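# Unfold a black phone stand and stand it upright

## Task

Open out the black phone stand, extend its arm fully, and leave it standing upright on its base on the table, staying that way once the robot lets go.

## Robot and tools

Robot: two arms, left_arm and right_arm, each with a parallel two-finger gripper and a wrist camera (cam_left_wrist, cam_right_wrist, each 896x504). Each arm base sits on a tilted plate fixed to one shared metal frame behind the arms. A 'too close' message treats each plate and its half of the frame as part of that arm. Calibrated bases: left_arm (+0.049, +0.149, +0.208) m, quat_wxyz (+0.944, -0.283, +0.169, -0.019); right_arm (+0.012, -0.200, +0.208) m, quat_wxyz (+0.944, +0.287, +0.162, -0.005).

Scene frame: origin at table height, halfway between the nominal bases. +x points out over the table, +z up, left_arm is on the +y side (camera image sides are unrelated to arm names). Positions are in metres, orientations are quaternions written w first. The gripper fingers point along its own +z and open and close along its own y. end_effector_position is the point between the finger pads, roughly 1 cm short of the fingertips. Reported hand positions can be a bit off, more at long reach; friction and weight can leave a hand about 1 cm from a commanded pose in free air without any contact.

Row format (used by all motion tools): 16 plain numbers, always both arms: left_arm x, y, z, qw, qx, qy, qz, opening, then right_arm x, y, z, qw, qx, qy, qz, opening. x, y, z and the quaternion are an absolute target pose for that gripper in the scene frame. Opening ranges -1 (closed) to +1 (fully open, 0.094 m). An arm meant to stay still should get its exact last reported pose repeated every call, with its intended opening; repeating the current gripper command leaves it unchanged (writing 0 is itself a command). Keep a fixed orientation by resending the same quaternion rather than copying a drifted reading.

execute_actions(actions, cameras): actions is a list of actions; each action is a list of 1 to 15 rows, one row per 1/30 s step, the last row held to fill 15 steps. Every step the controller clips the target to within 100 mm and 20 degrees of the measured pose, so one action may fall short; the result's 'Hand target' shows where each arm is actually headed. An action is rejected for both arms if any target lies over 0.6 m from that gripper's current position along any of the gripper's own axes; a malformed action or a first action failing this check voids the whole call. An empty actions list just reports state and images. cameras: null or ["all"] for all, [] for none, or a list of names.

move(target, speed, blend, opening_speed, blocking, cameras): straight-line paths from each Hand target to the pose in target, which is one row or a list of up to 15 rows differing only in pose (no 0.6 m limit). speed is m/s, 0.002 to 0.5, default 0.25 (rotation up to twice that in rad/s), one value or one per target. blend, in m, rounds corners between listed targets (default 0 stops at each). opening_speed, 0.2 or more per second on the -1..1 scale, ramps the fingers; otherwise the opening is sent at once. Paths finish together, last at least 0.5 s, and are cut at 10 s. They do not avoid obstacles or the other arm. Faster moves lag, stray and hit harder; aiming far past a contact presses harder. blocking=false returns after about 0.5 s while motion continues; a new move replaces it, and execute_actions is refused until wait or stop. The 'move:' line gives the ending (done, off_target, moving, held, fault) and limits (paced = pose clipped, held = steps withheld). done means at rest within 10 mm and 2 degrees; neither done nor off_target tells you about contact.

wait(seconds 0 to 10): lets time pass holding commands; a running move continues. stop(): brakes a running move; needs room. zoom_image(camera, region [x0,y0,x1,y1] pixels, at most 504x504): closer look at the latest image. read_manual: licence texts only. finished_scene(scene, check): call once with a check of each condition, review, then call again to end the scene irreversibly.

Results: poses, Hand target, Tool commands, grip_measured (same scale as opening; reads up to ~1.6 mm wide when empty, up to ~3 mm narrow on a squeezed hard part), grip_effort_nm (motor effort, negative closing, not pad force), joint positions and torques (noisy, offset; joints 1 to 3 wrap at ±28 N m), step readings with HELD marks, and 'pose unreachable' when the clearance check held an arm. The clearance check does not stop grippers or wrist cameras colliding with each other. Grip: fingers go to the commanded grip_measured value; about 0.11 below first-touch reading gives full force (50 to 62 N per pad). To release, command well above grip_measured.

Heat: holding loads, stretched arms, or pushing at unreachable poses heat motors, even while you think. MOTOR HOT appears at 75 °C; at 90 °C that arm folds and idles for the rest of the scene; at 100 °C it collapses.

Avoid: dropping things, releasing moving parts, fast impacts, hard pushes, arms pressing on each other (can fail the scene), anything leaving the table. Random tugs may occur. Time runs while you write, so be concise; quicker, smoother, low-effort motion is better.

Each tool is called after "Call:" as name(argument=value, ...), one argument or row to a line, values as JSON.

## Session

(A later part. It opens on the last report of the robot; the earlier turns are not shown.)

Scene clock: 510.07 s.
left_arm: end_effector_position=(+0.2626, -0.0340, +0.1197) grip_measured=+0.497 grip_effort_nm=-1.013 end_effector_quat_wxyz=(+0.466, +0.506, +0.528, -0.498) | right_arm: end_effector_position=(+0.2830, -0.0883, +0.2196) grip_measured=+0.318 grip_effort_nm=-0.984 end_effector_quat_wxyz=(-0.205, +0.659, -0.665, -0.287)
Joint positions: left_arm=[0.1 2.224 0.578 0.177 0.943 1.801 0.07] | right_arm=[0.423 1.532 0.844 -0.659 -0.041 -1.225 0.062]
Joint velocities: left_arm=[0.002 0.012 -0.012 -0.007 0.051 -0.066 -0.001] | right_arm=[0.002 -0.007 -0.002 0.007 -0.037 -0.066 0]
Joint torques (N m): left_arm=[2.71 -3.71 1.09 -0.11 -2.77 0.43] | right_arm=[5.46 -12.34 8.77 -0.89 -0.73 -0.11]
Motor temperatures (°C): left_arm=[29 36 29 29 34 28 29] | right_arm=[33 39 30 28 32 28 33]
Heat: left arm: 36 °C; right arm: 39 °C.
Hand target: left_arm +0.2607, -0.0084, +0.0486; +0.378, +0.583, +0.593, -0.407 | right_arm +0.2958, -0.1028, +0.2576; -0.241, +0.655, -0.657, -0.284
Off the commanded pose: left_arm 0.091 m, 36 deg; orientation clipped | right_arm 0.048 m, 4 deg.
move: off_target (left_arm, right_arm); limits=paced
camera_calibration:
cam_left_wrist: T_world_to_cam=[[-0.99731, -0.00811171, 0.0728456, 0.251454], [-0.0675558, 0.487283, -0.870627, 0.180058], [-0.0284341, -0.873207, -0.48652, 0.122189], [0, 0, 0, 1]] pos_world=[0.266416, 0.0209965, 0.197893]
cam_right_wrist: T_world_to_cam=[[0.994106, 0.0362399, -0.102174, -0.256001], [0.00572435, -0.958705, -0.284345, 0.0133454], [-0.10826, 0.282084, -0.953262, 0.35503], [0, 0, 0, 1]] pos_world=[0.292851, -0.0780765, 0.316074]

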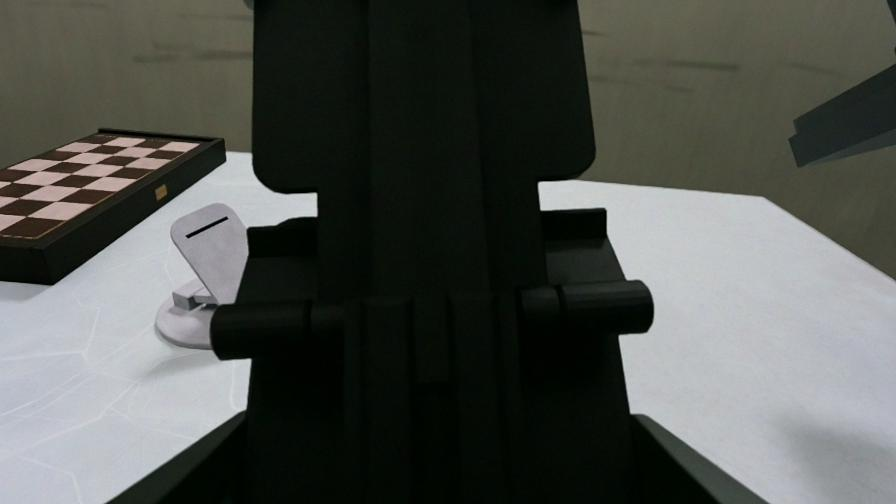

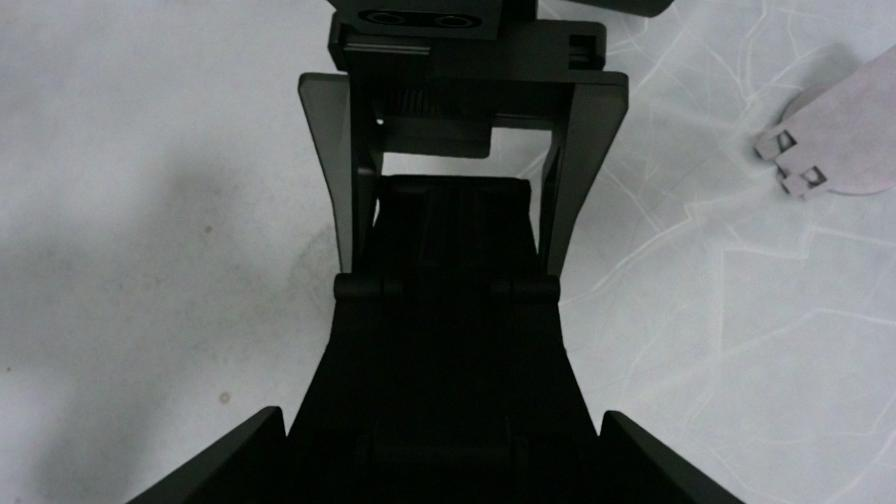

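Call:
move(
  target=[
    [0.262,-0.038,0.105,0.460,0.537,0.537,-0.460,0.0,0.295,-0.090,0.208,0.24,-0.655,0.658,0.284,-0.1],
    [0.262,-0.046,0.040,0.3536,0.6124,0.6124,-0.3536,0.0,0.294,-0.136,0.108,0.358,-0.595,0.598,0.402,-0.1],
  ],
  speed=0.05,
)

Call:
zoom_image(
  camera="cam_right_wrist",
  region=[200, 100, 700, 500],
)

Scene clock: 552.10 s.
left_arm: end_effector_position=(+0.2741, -0.0466, +0.0524) grip_measured=+0.495 grip_effort_nm=-1.018 end_effector_quat_wxyz=(+0.377, +0.595, +0.610, -0.363) | right_arm: end_effector_position=(+0.2896, -0.1333, +0.1117) grip_measured=+0.318 grip_effort_nm=-0.989 end_effector_quat_wxyz=(-0.358, +0.607, -0.589, -0.395)
Joint positions: left_arm=[-0.018 2.313 0.556 0.53 0.525 1.596 0.07] | right_arm=[-0.219 1.862 0.84 -0.503 -0.562 -1.974 0.062]
Joint velocities: left_arm=[0.012 0.012 -0.017 -0.051 -0.051 -0.022 0] | right_arm=[-0.007 0.002 -0.012 0.007 -0.051 0.007 0]
Joint torques (N m): left_arm=[-5.07 -4.41 -0.62 -0.2 -0.01 0.25] | right_arm=[1.95 -5.37 2.74 -0.76 -0.65 0.04]
Motor temperatures (°C): left_arm=[29 36 29 29 39 28 30] | right_arm=[32 40 29 28 31 28 33]
Heat: left arm: 39 °C; right arm: 40 °C.
Hand target: left_arm +0.2635, -0.0446, +0.0415; +0.353, +0.612, +0.612, -0.355 | right_arm +0.2952, -0.1388, +0.1066; -0.357, +0.597, -0.600, -0.396
Off the commanded pose: left_arm 0.017 m, 4 deg | right_arm 0.006 m, 2 deg.
move: off_target (left_arm)
camera_calibration:
cam_left_wrist: T_world_to_cam=[[-0.998625, -0.052021, 0.00647925, 0.269525], [-0.0449672, 0.7865, -0.615951, 0.12282], [0.0269464, -0.615395, -0.787758, 0.0914484], [0, 0, 0, 1]] pos_world=[0.272213, -0.0262998, 0.145944]
cam_right_wrist: T_world_to_cam=[[0.998562, 0.0493048, -0.0210362, -0.280522], [0.0242217, -0.765095, -0.643461, 0.0000385673], [-0.0478204, 0.642027, -0.765189, 0.27505], [0, 0, 0, 1]] pos_world=[0.293271, -0.162729, 0.204589]

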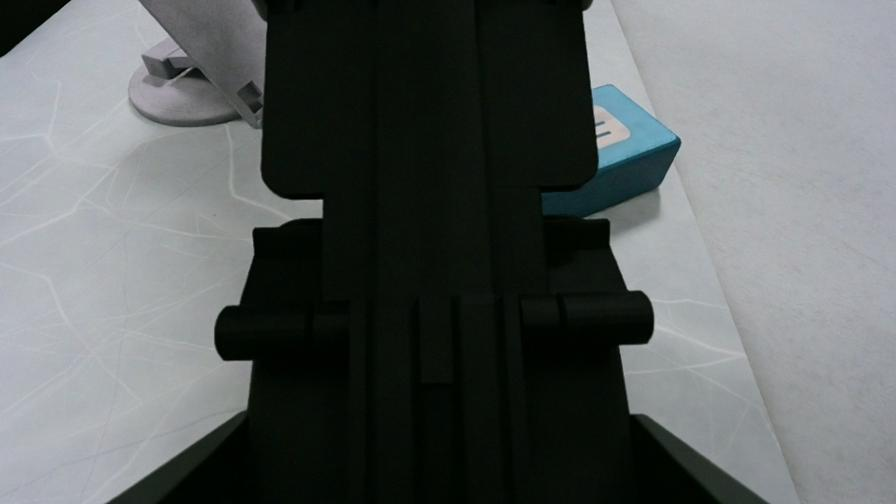

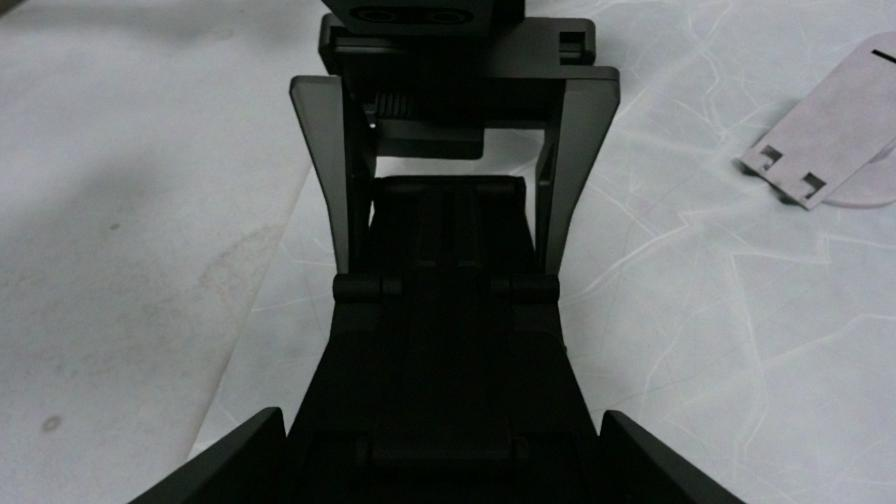

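Scaled by 1.008.

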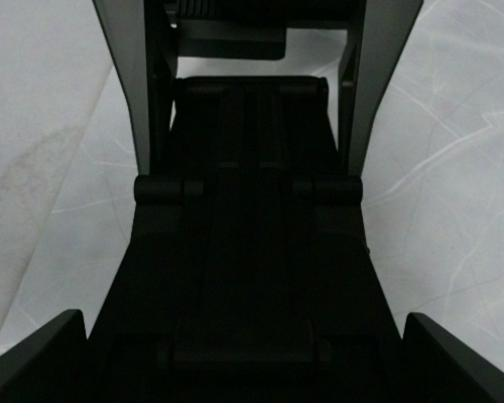

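Call:
move(
  target=[0.262,-0.046,0.016,0.3536,0.6124,0.6124,-0.3536,0.0,0.294,-0.136,0.088,0.358,-0.595,0.598,0.402,-0.1],
  speed=0.03,
)

Scene clock: 556.90 s.
left_arm: end_effector_position=(+0.2719, -0.0509, +0.0303) grip_measured=+0.495 grip_effort_nm=-1.013 end_effector_quat_wxyz=(+0.373, +0.596, +0.611, -0.364) | right_arm: end_effector_position=(+0.2888, -0.1363, +0.0912) grip_measured=+0.318 grip_effort_nm=-0.994 end_effector_quat_wxyz=(-0.351, +0.607, -0.592, -0.398)
Joint positions: left_arm=[0.014 2.412 0.613 0.547 0.529 1.631 0.07] | right_arm=[-0.257 1.939 0.875 -0.492 -0.555 -2.011 0.062]
Joint velocities: left_arm=[0.002 0.002 -0.002 -0.037 0.007 0.007 0] | right_arm=[-0.012 -0.007 0.007 -0.066 -0.066 -0.022 0]
Joint torques (N m): left_arm=[-3.36 -4.11 -0.79 -0.27 0.07 0.5] | right_arm=[3.33 -5.45 2.02 -0.66 -0.78 0.15]
Motor temperatures (°C): left_arm=[29 36 29 29 38 28 30] | right_arm=[32 39 29 28 31 28 33]
Heat: left arm: 38 °C; right arm: 39 °C.
Hand target: left_arm +0.2614, -0.0457, +0.0167; +0.353, +0.613, +0.612, -0.355 | right_arm +0.2939, -0.1365, +0.0878; -0.357, +0.595, -0.598, -0.401
Off the commanded pose: left_arm 0.018 m, 3 deg | right_arm 0.006 m, 2 deg.
move: off_target (left_arm)
camera_calibration:
cam_left_wrist: T_world_to_cam=[[-0.998818, -0.0471823, 0.0117107, 0.267361], [-0.0445067, 0.790598, -0.610716, 0.112378], [0.0195565, -0.610516, -0.791763, 0.0738018], [0, 0, 0, 1]] pos_world=[0.270603, -0.0311736, 0.123933]
cam_right_wrist: T_world_to_cam=[[0.99801, 0.052686, -0.0346401, -0.278151], [0.0184141, -0.768962, -0.63903, -0.0146516], [-0.0603048, 0.63712, -0.768402, 0.264425], [0, 0, 0, 1]] pos_world=[0.293813, -0.165082, 0.184187]

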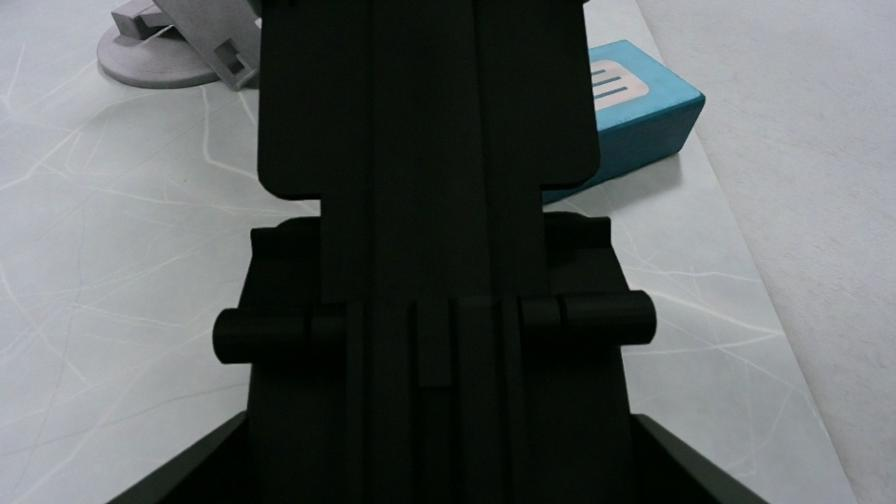

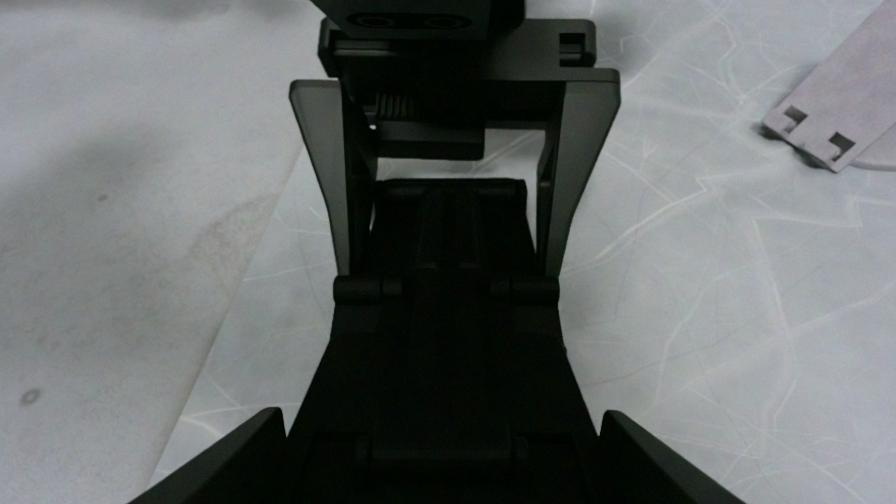

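Call:
move(
  target=[
    [0.262,-0.048,0.004,0.3536,0.6124,0.6124,-0.3536,-0.2,0.294,-0.130,0.110,0.358,-0.595,0.598,0.402,-0.3],
    [0.262,-0.048,-0.004,0.3536,0.6124,0.6124,-0.3536,-0.2,0.294,-0.112,0.150,0.33,-0.611,0.614,0.372,-0.3],
  ],
  speed=0.04,
)

Scene clock: 562.20 s.
left_arm: end_effector_position=(+0.2731, -0.0571, +0.0330) grip_measured=+0.495 grip_effort_nm=-1.018 end_effector_quat_wxyz=(+0.407, +0.577, +0.590, -0.391) | right_arm: end_effector_position=(+0.2896, -0.1237, +0.1196) grip_measured=+0.318 grip_effort_nm=-0.979 end_effector_quat_wxyz=(-0.290, +0.638, -0.625, -0.344)
Joint positions: left_arm=[0.048 2.461 0.652 0.533 0.642 1.678 0.07] | right_arm=[-0.065 1.754 0.772 -0.421 -0.358 -1.757 0.062]
Joint velocities: left_arm=[0.032 0.012 -0.007 -0.066 -0.037 -0.022 0] | right_arm=[0.007 0.002 0.002 -0.037 0.007 -0.022 0]
Joint torques (N m): left_arm=[-2.86 -3.15 -0.09 -0.36 -0.99 0.5] | right_arm=[6.69 -9.55 1.26 -0.64 -1.78 0.34]
Motor temperatures (°C): left_arm=[29 36 29 29 37 28 30] | right_arm=[32 39 29 28 31 28 33]
Heat: left arm: 37 °C; right arm: 39 °C.
Hand target: left_arm +0.2609, -0.0455, +0.0004; +0.354, +0.612, +0.610, -0.357 | right_arm +0.2933, -0.1117, +0.1489; -0.330, +0.613, -0.613, -0.375
Off the commanded pose: left_arm 0.040 m, 9 deg | right_arm 0.033 m, 7 deg.
move: off_target (left_arm, right_arm)
camera_calibration:
cam_left_wrist: T_world_to_cam=[[-0.99874, -0.0498954, 0.00539729, 0.268295], [-0.0398879, 0.723923, -0.688727, 0.116511], [0.0304571, -0.688074, -0.725001, 0.062508], [0, 0, 0, 1]] pos_world=[0.2707, -0.0279479, 0.124114]
cam_right_wrist: T_world_to_cam=[[0.997453, 0.0512409, -0.0496274, -0.276866], [0.0207321, -0.873915, -0.485636, -0.0188623], [-0.0682546, 0.48337, -0.872751, 0.274081], [0, 0, 0, 1]] pos_world=[0.295259, -0.13478, 0.216304]

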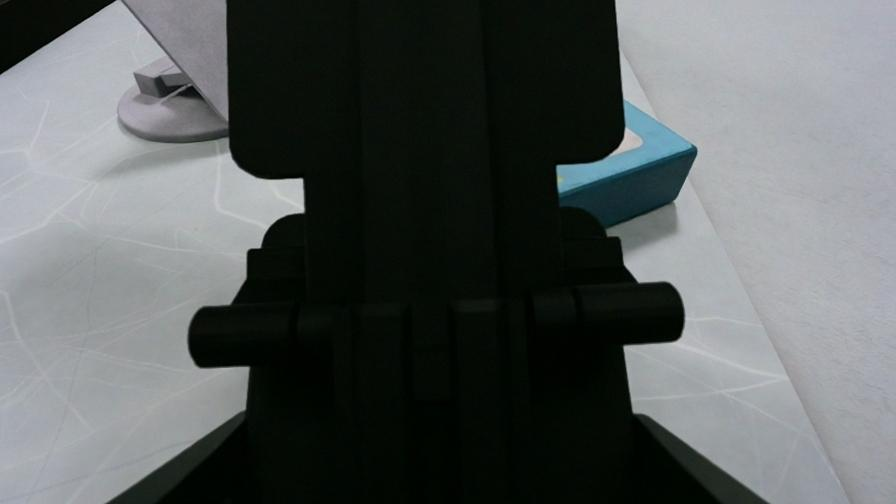

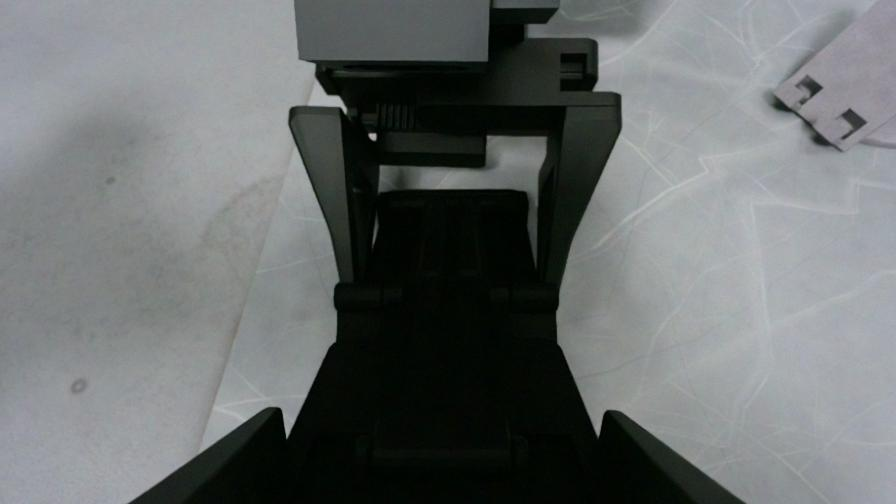

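Call:
move(
  target=[
    [0.262,-0.046,0.0,0.3536,0.6124,0.6124,-0.3536,-0.2,0.294,-0.090,0.168,0.295,-0.630,0.633,0.34,-0.3],
    [0.262,-0.046,-0.004,0.3536,0.6124,0.6124,-0.3536,-0.2,0.294,-0.060,0.188,0.24,-0.655,0.658,0.284,-0.3],
  ],
  speed=0.04,
)

Scene clock: 569.00 s.
left_arm: end_effector_position=(+0.2693, -0.0568, +0.0367) grip_measured=+0.494 grip_effort_nm=-1.013 end_effector_quat_wxyz=(+0.412, +0.573, +0.583, -0.403) | right_arm: end_effector_position=(+0.2856, -0.0846, +0.1562) grip_measured=+0.318 grip_effort_nm=-0.984 end_effector_quat_wxyz=(-0.187, +0.673, -0.675, -0.239)
Joint positions: left_arm=[0.06 2.461 0.652 0.508 0.674 1.7 0.07] | right_arm=[0.353 1.678 0.754 -0.414 0.051 -1.308 0.062]
Joint velocities: left_arm=[-0.007 -0.017 0.007 -0.022 -0.007 -0.022 0] | right_arm=[0.002 0.017 0.002 -0.066 -0.037 0.037 -0.001]
Joint torques (N m): left_arm=[-2.88 -4.07 -0.27 -0.34 -1.25 0.36] | right_arm=[8.05 -6.65 5.6 0.09 -1.85 0.33]
Motor temperatures (°C): left_arm=[29 36 29 29 37 28 30] | right_arm=[32 39 28 28 33 28 33]
Heat: left arm: 37 °C; right arm: 39 °C.
Hand target: left_arm +0.2614, -0.0426, +0.0012; +0.354, +0.612, +0.610, -0.358 | right_arm +0.2928, -0.0612, +0.1888; -0.239, +0.656, -0.656, -0.287
Off the commanded pose: left_arm 0.043 m, 10 deg | right_arm 0.041 m, 8 deg.
move: off_target (left_arm, right_arm)
camera_calibration:
cam_left_wrist: T_world_to_cam=[[-0.999091, -0.0409616, 0.011822, 0.264826], [-0.0372411, 0.703517, -0.709702, 0.117593], [0.0207536, -0.709497, -0.704403, 0.0661536], [0, 0, 0, 1]] pos_world=[0.267592, -0.0249452, 0.126924]
cam_right_wrist: T_world_to_cam=[[0.997826, 0.024376, -0.0612307, -0.273635], [0.0125178, -0.98227, -0.187051, -0.020321], [-0.0647047, 0.185878, -0.98044, 0.277481], [0, 0, 0, 1]] pos_world=[0.291249, -0.0648682, 0.251498]

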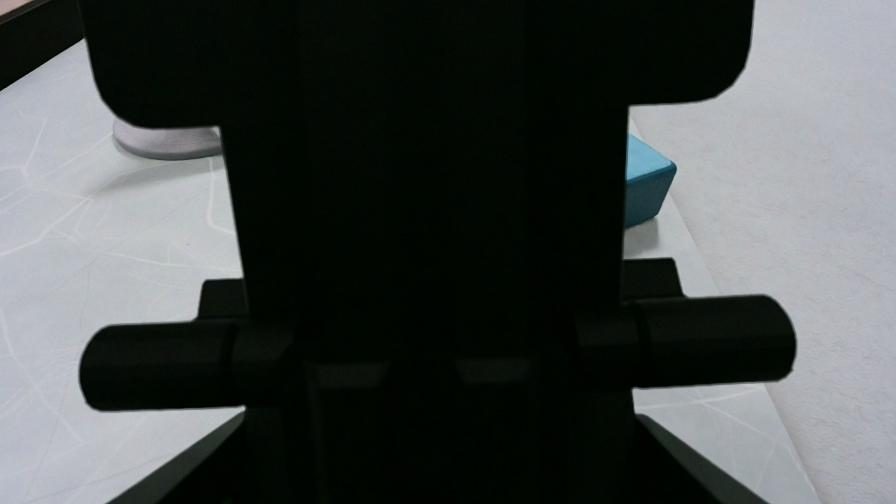

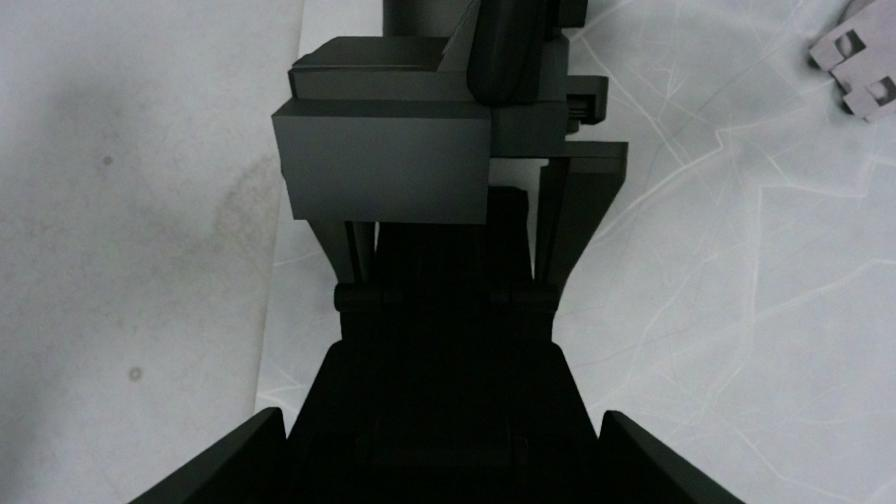

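Call:
move(
  target=[0.262,-0.046,0.022,0.5,0.5,0.5,-0.5,-0.2,0.294,-0.066,0.194,0.24,-0.655,0.658,0.284,-0.3],
  speed=0.05,
)

Call:
zoom_image(
  camera="cam_left_wrist",
  region=[200, 60, 700, 504],
)

Scene clock: 602.90 s.
left_arm: end_effector_position=(+0.2657, -0.0513, +0.0562) grip_measured=+0.493 grip_effort_nm=-1.013 end_effector_quat_wxyz=(+0.496, +0.516, +0.512, -0.475) | right_arm: end_effector_position=(+0.2823, -0.0669, +0.1805) grip_measured=+0.318 grip_effort_nm=-0.984 end_effector_quat_wxyz=(-0.220, +0.666, -0.654, -0.283)
Joint positions: left_arm=[0.176 2.529 0.773 0.22 0.97 1.977 0.07] | right_arm=[0.385 1.654 0.765 -0.44 -0.058 -1.294 0.062]
Joint velocities: left_arm=[0.012 -0.007 -0.002 -0.081 -0.022 -0.051 -0.001] | right_arm=[0.007 -0.022 -0.002 0.007 0.022 0.022 0.001]
Joint torques (N m): left_arm=[3.54 3.52 9.62 -2.11 0.87 1.47] | right_arm=[4.94 -6.94 5.22 0.14 -0.73 0.15]
Motor temperatures (°C): left_arm=[29 35 29 29 36 28 30] | right_arm=[33 40 30 28 35 28 33]
Heat: left arm: 36 °C; right arm: 40 °C.
Hand target: left_arm +0.2585, -0.0463, +0.0251; +0.499, +0.498, +0.518, -0.484 | right_arm +0.2939, -0.0665, +0.1942; -0.240, +0.655, -0.657, -0.285
Off the commanded pose: left_arm 0.035 m, 4 deg | right_arm 0.018 m, 3 deg.
move: off_target (left_arm, right_arm)
camera_calibration:
cam_left_wrist: T_world_to_cam=[[-0.999478, -0.0317646, -0.00586787, 0.26275], [-0.00993119, 0.475032, -0.879912, 0.118016], [0.0307375, -0.879395, -0.4751, 0.0596523], [0, 0, 0, 1]] pos_world=[0.261951, 0.00474283, 0.133726]
cam_right_wrist: T_world_to_cam=[[0.996493, 0.0500659, -0.0670484, -0.266093], [0.0277157, -0.953512, -0.300079, 0.019772], [-0.0789552, 0.297168, -0.951555, 0.30405], [0, 0, 0, 1]] pos_world=[0.288618, -0.0581791, 0.277412]

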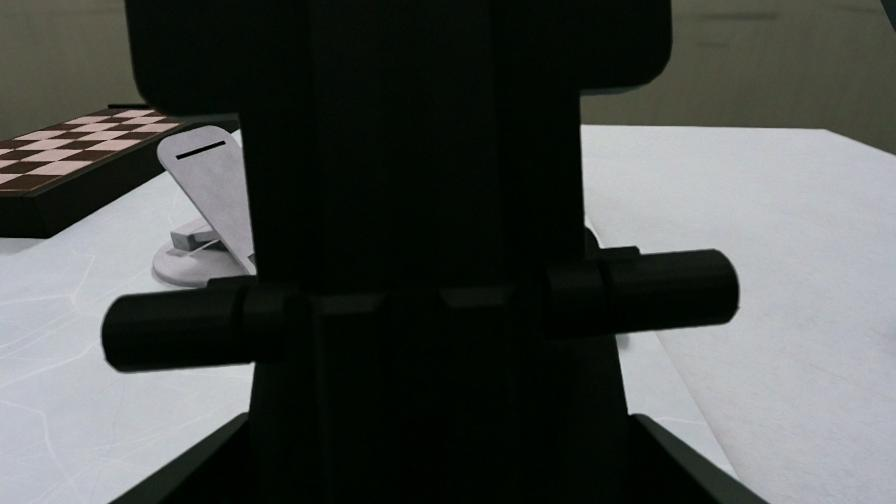

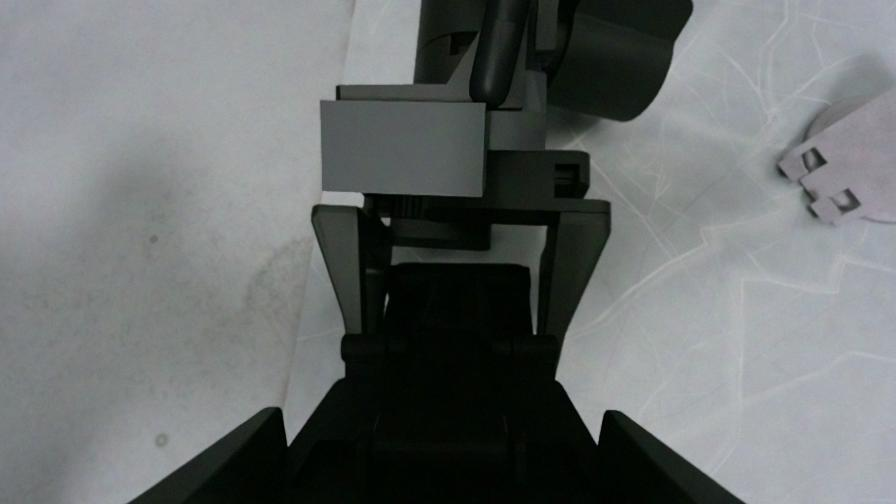

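Scaled by 1.008.

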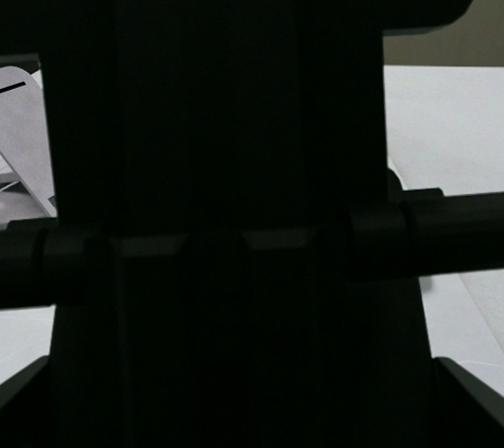

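Call:
move(
  target=[0.262,-0.046,0.020,0.4777,0.5213,0.5213,-0.4777,-0.2,0.294,-0.066,0.235,0.24,-0.655,0.658,0.284,-0.3],
  speed=0.04,
)

Call:
zoom_image(
  camera="cam_left_wrist",
  region=[200, 60, 700, 504],
)

Scene clock: 608.07 s.
left_arm: end_effector_position=(+0.2698, -0.0485, +0.0750) grip_measured=+0.493 grip_effort_nm=-1.018 end_effector_quat_wxyz=(+0.515, +0.489, +0.497, -0.499) | right_arm: end_effector_position=(+0.2838, -0.0645, +0.2024) grip_measured=+0.318 grip_effort_nm=-0.989 end_effector_quat_wxyz=(-0.212, +0.672, -0.657, -0.268)
Joint positions: left_arm=[0.176 2.506 0.784 0.135 1.05 2.002 0.07] | right_arm=[0.466 1.618 0.807 -0.519 -0.003 -1.222 0.062]
Joint velocities: left_arm=[0.007 0.002 0.002 0.037 0.007 -0.022 -0.001] | right_arm=[-0.007 0.017 -0.002 -0.051 0.007 0.051 0.001]
Joint torques (N m): left_arm=[1.54 0.72 5.85 -1.26 -0.73 0.88] | right_arm=[6.31 -9.8 6.91 -0.32 -1.01 0.35]
Motor temperatures (°C): left_arm=[29 35 29 30 36 29 30] | right_arm=[33 40 30 28 34 28 33]
Heat: left arm: 36 °C; right arm: 40 °C.
Hand target: left_arm +0.2596, -0.0432, +0.0276; +0.476, +0.521, +0.522, -0.479 | right_arm +0.2927, -0.0657, +0.2333; -0.241, +0.655, -0.657, -0.285
Off the commanded pose: left_arm 0.056 m, 7 deg | right_arm 0.034 m, 4 deg.
move: off_target (left_arm, right_arm)
camera_calibration:
cam_left_wrist: T_world_to_cam=[[-0.999199, -0.0378232, 0.0130741, 0.265329], [-0.0271002, 0.399123, -0.916497, 0.136972], [0.0294467, -0.916117, -0.399828, 0.063811], [0, 0, 0, 1]] pos_world=[0.266949, 0.0138254, 0.147579]
cam_right_wrist: T_world_to_cam=[[0.997079, 0.0506606, -0.0571569, -0.268449], [0.0336122, -0.963045, -0.267237, 0.0196181], [-0.068583, 0.264535, -0.961934, 0.321363], [0, 0, 0, 1]] pos_world=[0.289045, -0.0525189, 0.29903]

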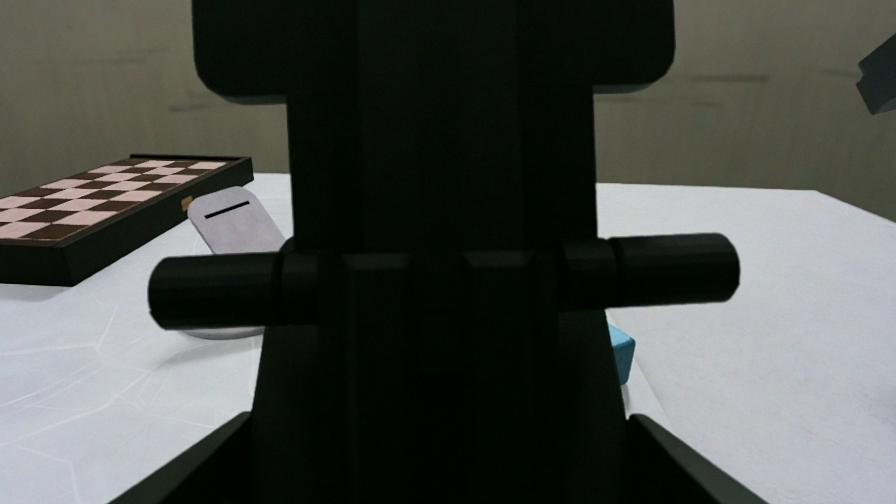

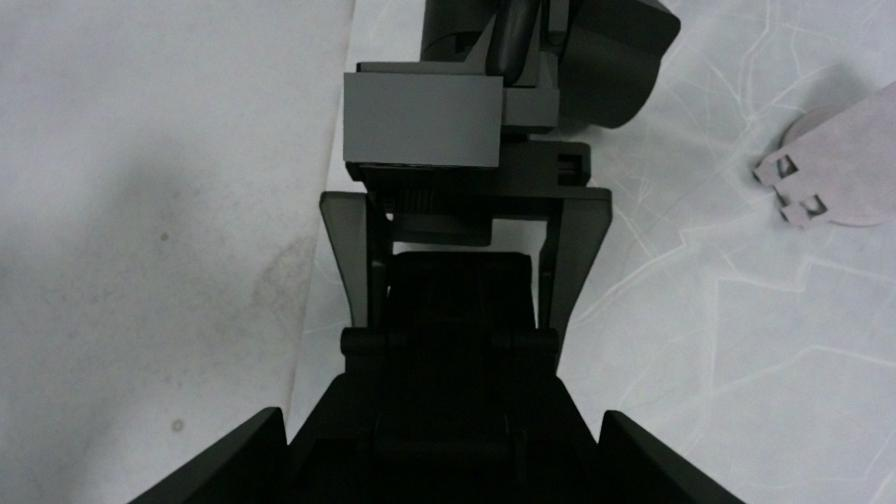

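Scaled by 1.008.

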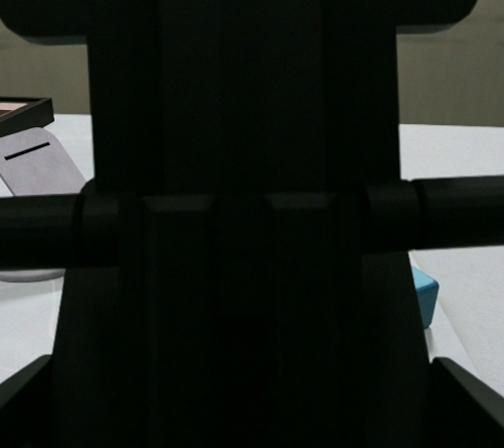

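Call:
move(
  target=[0.262,-0.046,0.000,0.4777,0.5213,0.5213,-0.4777,-0.2,0.294,-0.068,0.268,0.24,-0.655,0.658,0.284,-0.3],
  speed=0.04,
)

Call:
zoom_image(
  camera="cam_left_wrist",
  region=[200, 60, 700, 504],
)

Scene clock: 612.27 s.
left_arm: end_effector_position=(+0.2749, -0.0465, +0.0894) grip_measured=+0.491 grip_effort_nm=-1.018 end_effector_quat_wxyz=(+0.540, +0.468, +0.479, -0.509) | right_arm: end_effector_position=(+0.2856, -0.0657, +0.2189) grip_measured=+0.317 grip_effort_nm=-0.979 end_effector_quat_wxyz=(-0.203, +0.681, -0.657, -0.252)
Joint positions: left_arm=[0.176 2.499 0.795 0.086 1.125 2.042 0.07] | right_arm=[0.524 1.598 0.854 -0.596 0.047 -1.178 0.062]
Joint velocities: left_arm=[0.012 -0.017 -0.027 -0.022 0.066 -0.037 0] | right_arm=[-0.007 0.007 -0.012 -0.022 -0.066 0.051 -0.001]
Joint torques (N m): left_arm=[4.6 3.11 7.69 -1.16 -1.63 0.76] | right_arm=[7.25 -11.74 8.02 -0.54 -1.32 0.57]
Motor temperatures (°C): left_arm=[29 35 29 30 36 29 30] | right_arm=[33 41 30 28 34 28 33]
Heat: left arm: 36 °C; right arm: 41 °C.
Hand target: left_arm +0.2582, -0.0386, +0.0182; +0.473, +0.518, +0.527, -0.479 | right_arm +0.2926, -0.0675, +0.2637; -0.241, +0.656, -0.656, -0.284
Off the commanded pose: left_arm 0.090 m, 11 deg | right_arm 0.050 m, 6 deg.
joint sent to its limit (left arm) — joint 6 (wrist roll), upper limit. The joint targets are off in position, not in orientation.
move: off_target (left_arm, right_arm)
camera_calibration:
cam_left_wrist: T_world_to_cam=[[-0.998392, -0.0565507, 0.00383518, 0.269985], [-0.0223122, 0.329914, -0.943747, 0.147336], [0.0521043, -0.942315, -0.330646, 0.0576645], [0, 0, 0, 1]] pos_world=[0.269833, 0.0209976, 0.157079]
cam_right_wrist: T_world_to_cam=[[0.997255, 0.0581403, -0.0458447, -0.27127], [0.0460159, -0.971766, -0.231417, 0.010855], [-0.0580049, 0.228672, -0.971774, 0.334492], [0, 0, 0, 1]] pos_world=[0.289428, -0.0501686, 0.315126]

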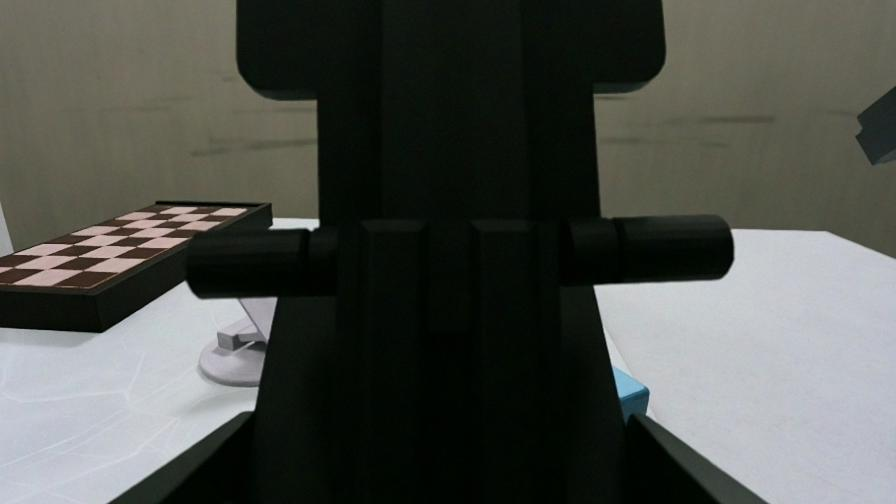

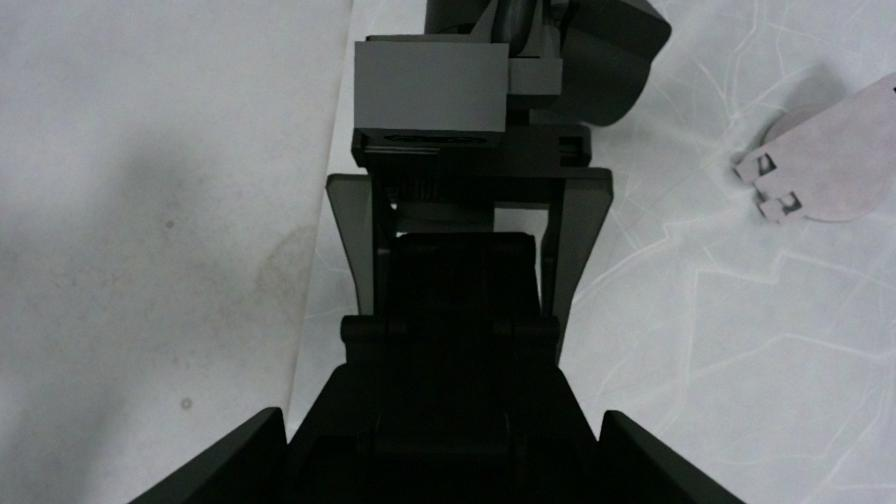

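Scaled by 1.008.

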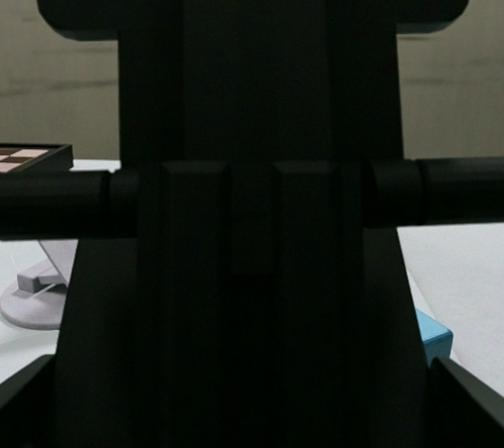

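Call:
move(
  target=[0.262,-0.036,0.010,0.4056,0.5792,0.5792,-0.4056,-0.3,0.294,-0.075,0.298,0.24,-0.655,0.658,0.284,-0.5],
  speed=0.06,
)

Call:
zoom_image(
  camera="cam_left_wrist",
  region=[200, 60, 700, 504],
)

Scene clock: 619.03 s.
left_arm: end_effector_position=(+0.2564, -0.0414, +0.1056) grip_measured=+0.487 grip_effort_nm=-1.013 end_effector_quat_wxyz=(+0.489, +0.439, +0.493, -0.571) | right_arm: end_effector_position=(+0.2760, -0.0722, +0.2326) grip_measured=+0.317 grip_effort_nm=-0.989 end_effector_quat_wxyz=(-0.167, +0.665, -0.679, -0.262)
Joint positions: left_arm=[0.177 2.466 0.78 -0.087 1.119 2.021 0.07] | right_arm=[0.563 1.579 0.896 -0.714 0.067 -1.063 0.062]
Joint velocities: left_arm=[-0.012 0.002 -0.027 -0.095 0.081 -0.11 0] | right_arm=[-0.002 -0.017 -0.002 -0.081 -0.022 0.022 0]
Joint torques (N m): left_arm=[3.54 -4.36 3.59 0.19 -2.61 -0.1] | right_arm=[8.25 -13.82 9.77 -0.51 -1.35 -0.21]
Motor temperatures (°C): left_arm=[29 35 29 30 37 29 30] | right_arm=[33 43 30 28 34 28 33]
Heat: left arm: 37 °C; right arm: 43 °C.
Hand target: left_arm +0.2676, -0.0221, +0.0263; +0.432, +0.533, +0.554, -0.472 | right_arm +0.2911, -0.0750, +0.2915; -0.241, +0.656, -0.656, -0.284
Off the commanded pose: left_arm 0.096 m, 28 deg; orientation clipped | right_arm 0.068 m, 9 deg.
move: off_target (left_arm, right_arm); limits=paced
camera_calibration:
cam_left_wrist: T_world_to_cam=[[-0.987414, 0.0237528, 0.156363, 0.236163], [-0.141545, 0.308351, -0.940683, 0.189948], [-0.0705585, -0.950976, -0.301108, 0.0967905], [0, 0, 0, 1]] pos_world=[0.266906, 0.0278655, 0.170898]
cam_right_wrist: T_world_to_cam=[[0.991859, 0.0250641, -0.124851, -0.243123], [0.000462789, -0.981142, -0.193289, 0.0111501], [-0.127341, 0.191658, -0.973166, 0.365509], [0, 0, 0, 1]] pos_world=[0.287683, -0.0530194, 0.327502]

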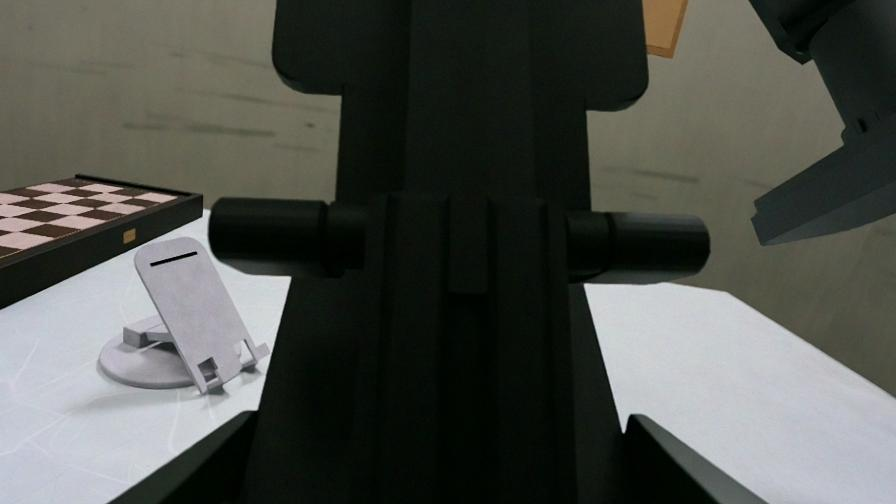

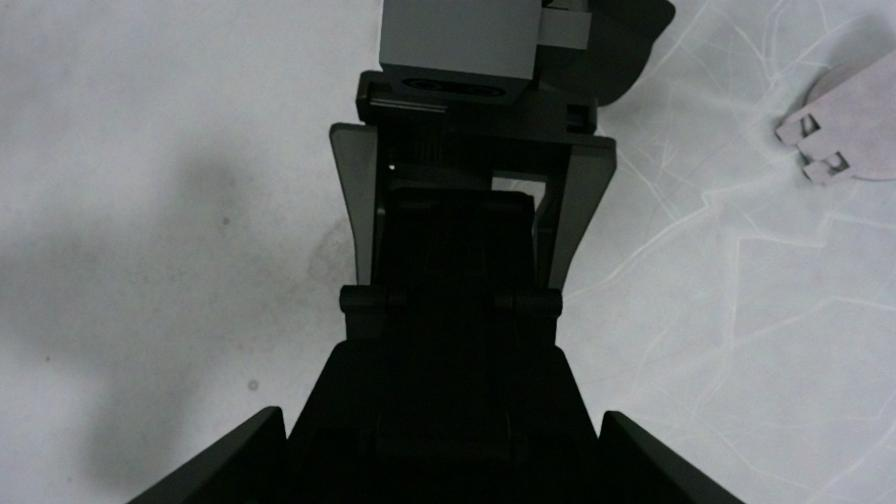

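Scaled by 1.008.

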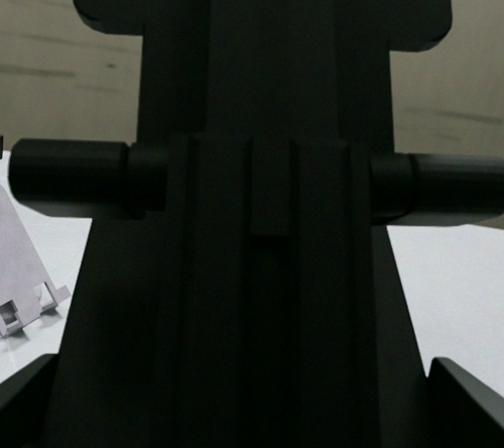

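Call:
move(
  target=[0.263,-0.044,0.052,0.3851,0.593,0.593,-0.3851,-0.2,0.294,-0.086,0.178,0.277,-0.640,0.643,0.321,-0.3],
  speed=0.06,
)

Call:
zoom_image(
  camera="cam_left_wrist",
  region=[200, 60, 700, 504],
)

Scene clock: 639.20 s.
left_arm: end_effector_position=(+0.2728, -0.0440, +0.0638) grip_measured=+0.485 grip_effort_nm=-1.013 end_effector_quat_wxyz=(+0.407, +0.557, +0.593, -0.415) | right_arm: end_effector_position=(+0.2885, -0.1006, +0.1709) grip_measured=+0.317 grip_effort_nm=-0.984 end_effector_quat_wxyz=(-0.245, +0.657, -0.648, -0.296)
Joint positions: left_arm=[0.051 2.32 0.585 0.441 0.683 1.645 0.07] | right_arm=[0.217 1.593 0.751 -0.476 -0.154 -1.461 0.062]
Joint velocities: left_arm=[-0.007 0.012 -0.017 -0.037 -0.081 -0.022 0] | right_arm=[-0.012 -0.007 -0.002 0.051 0.007 0.007 0]
Joint torques (N m): left_arm=[-6.46 -6.35 -2.26 -0.22 -0.4 0.39] | right_arm=[4.15 -3.77 2.86 0.57 -1.38 0.12]
Motor temperatures (°C): left_arm=[29 36 29 29 40 28 30] | right_arm=[34 47 32 28 34 28 33]
Heat: left arm: 40 °C; right arm: 47 °C.
Hand target: left_arm +0.2662, -0.0417, +0.0534; +0.385, +0.591, +0.593, -0.388 | right_arm +0.2949, -0.0883, +0.1784; -0.276, +0.641, -0.642, -0.317
Off the commanded pose: left_arm 0.015 m, 6 deg | right_arm 0.017 m, 5 deg.
move: off_target (left_arm, right_arm); limits=paced
camera_calibration:
cam_left_wrist: T_world_to_cam=[[-0.99694, -0.0561845, 0.0543559, 0.264532], [-0.0781325, 0.693307, -0.716394, 0.139089], [0.00256491, -0.718449, -0.695575, 0.0983115], [0, 0, 0, 1]] pos_world=[0.274338, -0.0109369, 0.153647]
cam_right_wrist: T_world_to_cam=[[0.997767, 0.0428067, -0.051265, -0.275055], [0.0218315, -0.934466, -0.355383, -0.00244365], [-0.0631181, 0.353471, -0.933314, 0.303413], [0, 0, 0, 1]] pos_world=[0.293646, -0.097757, 0.268211]

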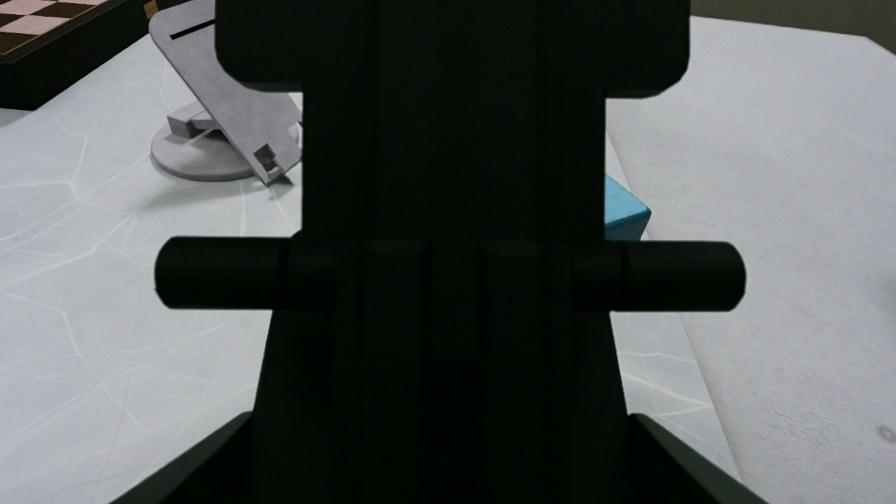

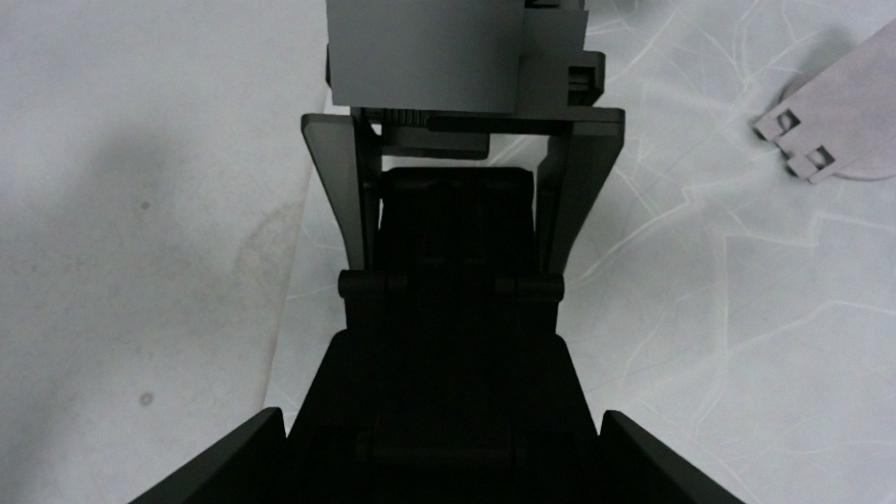

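Scaled by 1.008.

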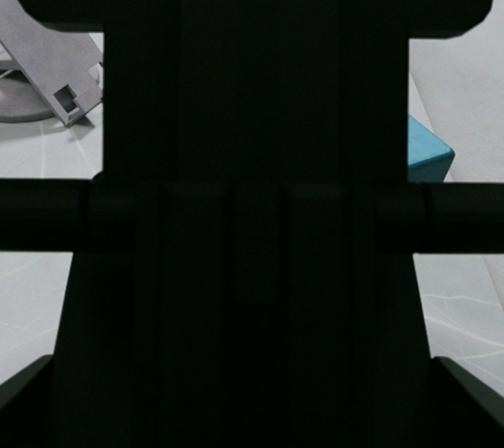

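Call:
move(
  target=[0.263,-0.044,0.010,0.3851,0.593,0.593,-0.3851,-0.2,0.294,-0.086,0.146,0.277,-0.640,0.643,0.321,-0.3],
  speed=0.04,
  cameras=[],
)

Call:
move(
  target=[0.263,-0.042,-0.010,0.3851,0.593,0.593,-0.3851,-0.3,0.294,-0.070,0.190,0.24,-0.655,0.658,0.284,-0.5],
  speed=0.05,
)

Scene clock: 643.43 s.
left_arm: end_effector_position=(+0.2726, -0.0466, +0.0300) grip_measured=+0.485 grip_effort_nm=-1.013 end_effector_quat_wxyz=(+0.406, +0.562, +0.593, -0.409) | right_arm: end_effector_position=(+0.2890, -0.1016, +0.1377) grip_measured=+0.317 grip_effort_nm=-0.979 end_effector_quat_wxyz=(-0.242, +0.660, -0.648, -0.294)
Joint positions: left_arm=[0.108 2.454 0.677 0.442 0.687 1.723 0.07] | right_arm=[0.144 1.692 0.736 -0.377 -0.162 -1.534 0.062]
Joint velocities: left_arm=[0.012 0.002 0.007 0.051 0.037 -0.095 0] | right_arm=[0.002 -0.022 0.007 -0.007 0.037 -0.022 -0.001]
Joint torques (N m): left_arm=[-3.86 -3.81 -0.83 -0.4 -0.29 0.71] | right_arm=[4.27 -4.1 2.52 0.38 -1.49 0.15]
Motor temperatures (°C): left_arm=[29 36 29 29 39 28 31] | right_arm=[33 45 31 28 34 28 33]
Heat: left arm: 39 °C; right arm: 45 °C.
Hand target: left_arm +0.2624, -0.0429, +0.0113; +0.384, +0.593, +0.592, -0.387 | right_arm +0.2943, -0.0878, +0.1464; -0.275, +0.641, -0.642, -0.320
Off the commanded pose: left_arm 0.022 m, 5 deg | right_arm 0.018 m, 6 deg.
move: off_target (left_arm, right_arm)
No camera images: "cameras" was empty.

Scene clock: 645.17 s.
left_arm: end_effector_position=(+0.2626, -0.0499, +0.0345) grip_measured=+0.485 grip_effort_nm=-1.018 end_effector_quat_wxyz=(+0.422, +0.540, +0.571, -0.452) | right_arm: end_effector_position=(+0.2806, -0.0847, +0.1546) grip_measured=+0.317 grip_effort_nm=-0.984 end_effector_quat_wxyz=(-0.186, +0.669, -0.672, -0.256)
Joint positions: left_arm=[0.145 2.5 0.723 0.338 0.789 1.798 0.07] | right_arm=[0.332 1.681 0.748 -0.421 0.017 -1.318 0.062]
Joint velocities: left_arm=[0.002 0.012 -0.002 -0.007 0.022 -0.007 0] | right_arm=[-0.002 -0.007 -0.002 0.037 0.037 -0.022 0]
Joint torques (N m): left_arm=[-2.5 -3.75 0.2 -0.08 -1.21 0.57] | right_arm=[7.57 -9.09 5.42 -0.11 -1.57 0.14]
Motor temperatures (°C): left_arm=[29 36 29 29 39 28 31] | right_arm=[33 44 31 28 34 28 33]
Heat: left arm: 39 °C; right arm: 44 °C.
Hand target: left_arm +0.2632, -0.0379, -0.0049; +0.384, +0.592, +0.591, -0.391 | right_arm +0.2929, -0.0706, +0.1892; -0.240, +0.656, -0.656, -0.285
Off the commanded pose: left_arm 0.045 m, 11 deg | right_arm 0.041 m, 7 deg.
move: off_target (left_arm, right_arm)
camera_calibration:
cam_left_wrist: T_world_to_cam=[[-0.99671, -0.0276865, 0.0761703, 0.256299], [-0.0767203, 0.625258, -0.776638, 0.119693], [-0.0261237, -0.779927, -0.625326, 0.0756963], [0, 0, 0, 1]] pos_world=[0.266616, -0.00870552, 0.120771]
cam_right_wrist: T_world_to_cam=[[0.995895, 0.0305876, -0.0851858, -0.263939], [0.0119319, -0.97732, -0.211431, -0.0163022], [-0.089721, 0.209547, -0.973674, 0.283614], [0, 0, 0, 1]] pos_world=[0.288496, -0.0672897, 0.250217]

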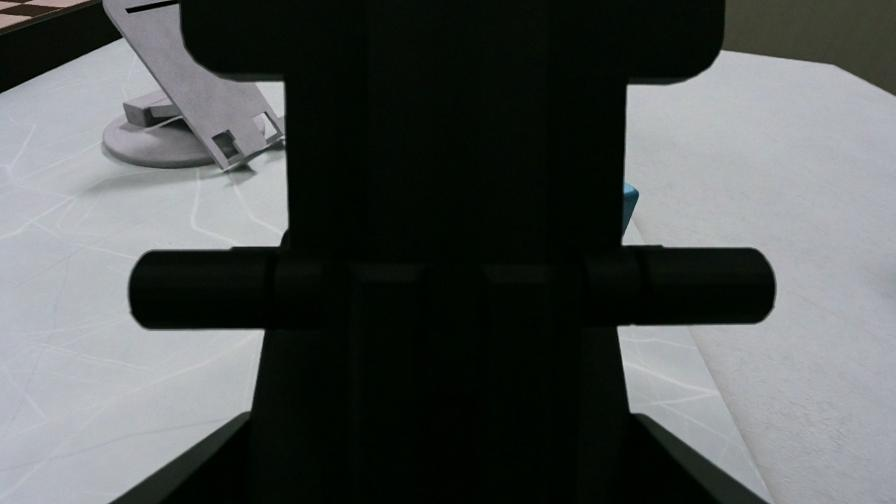

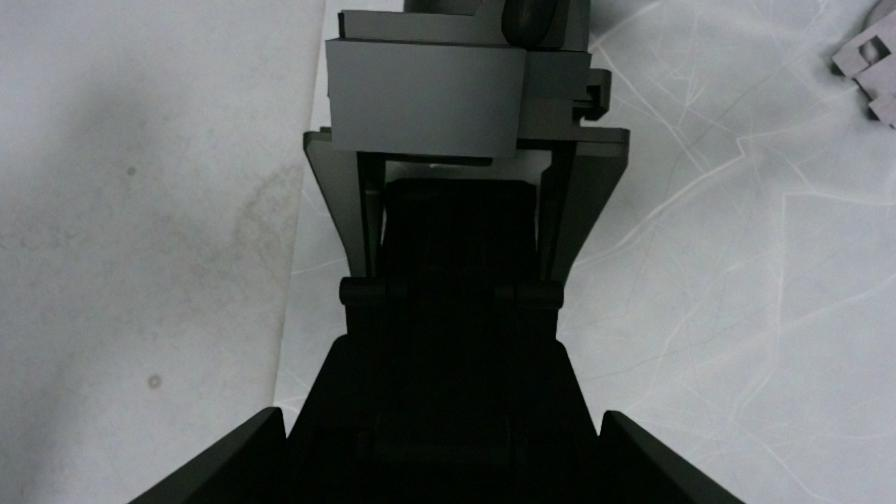

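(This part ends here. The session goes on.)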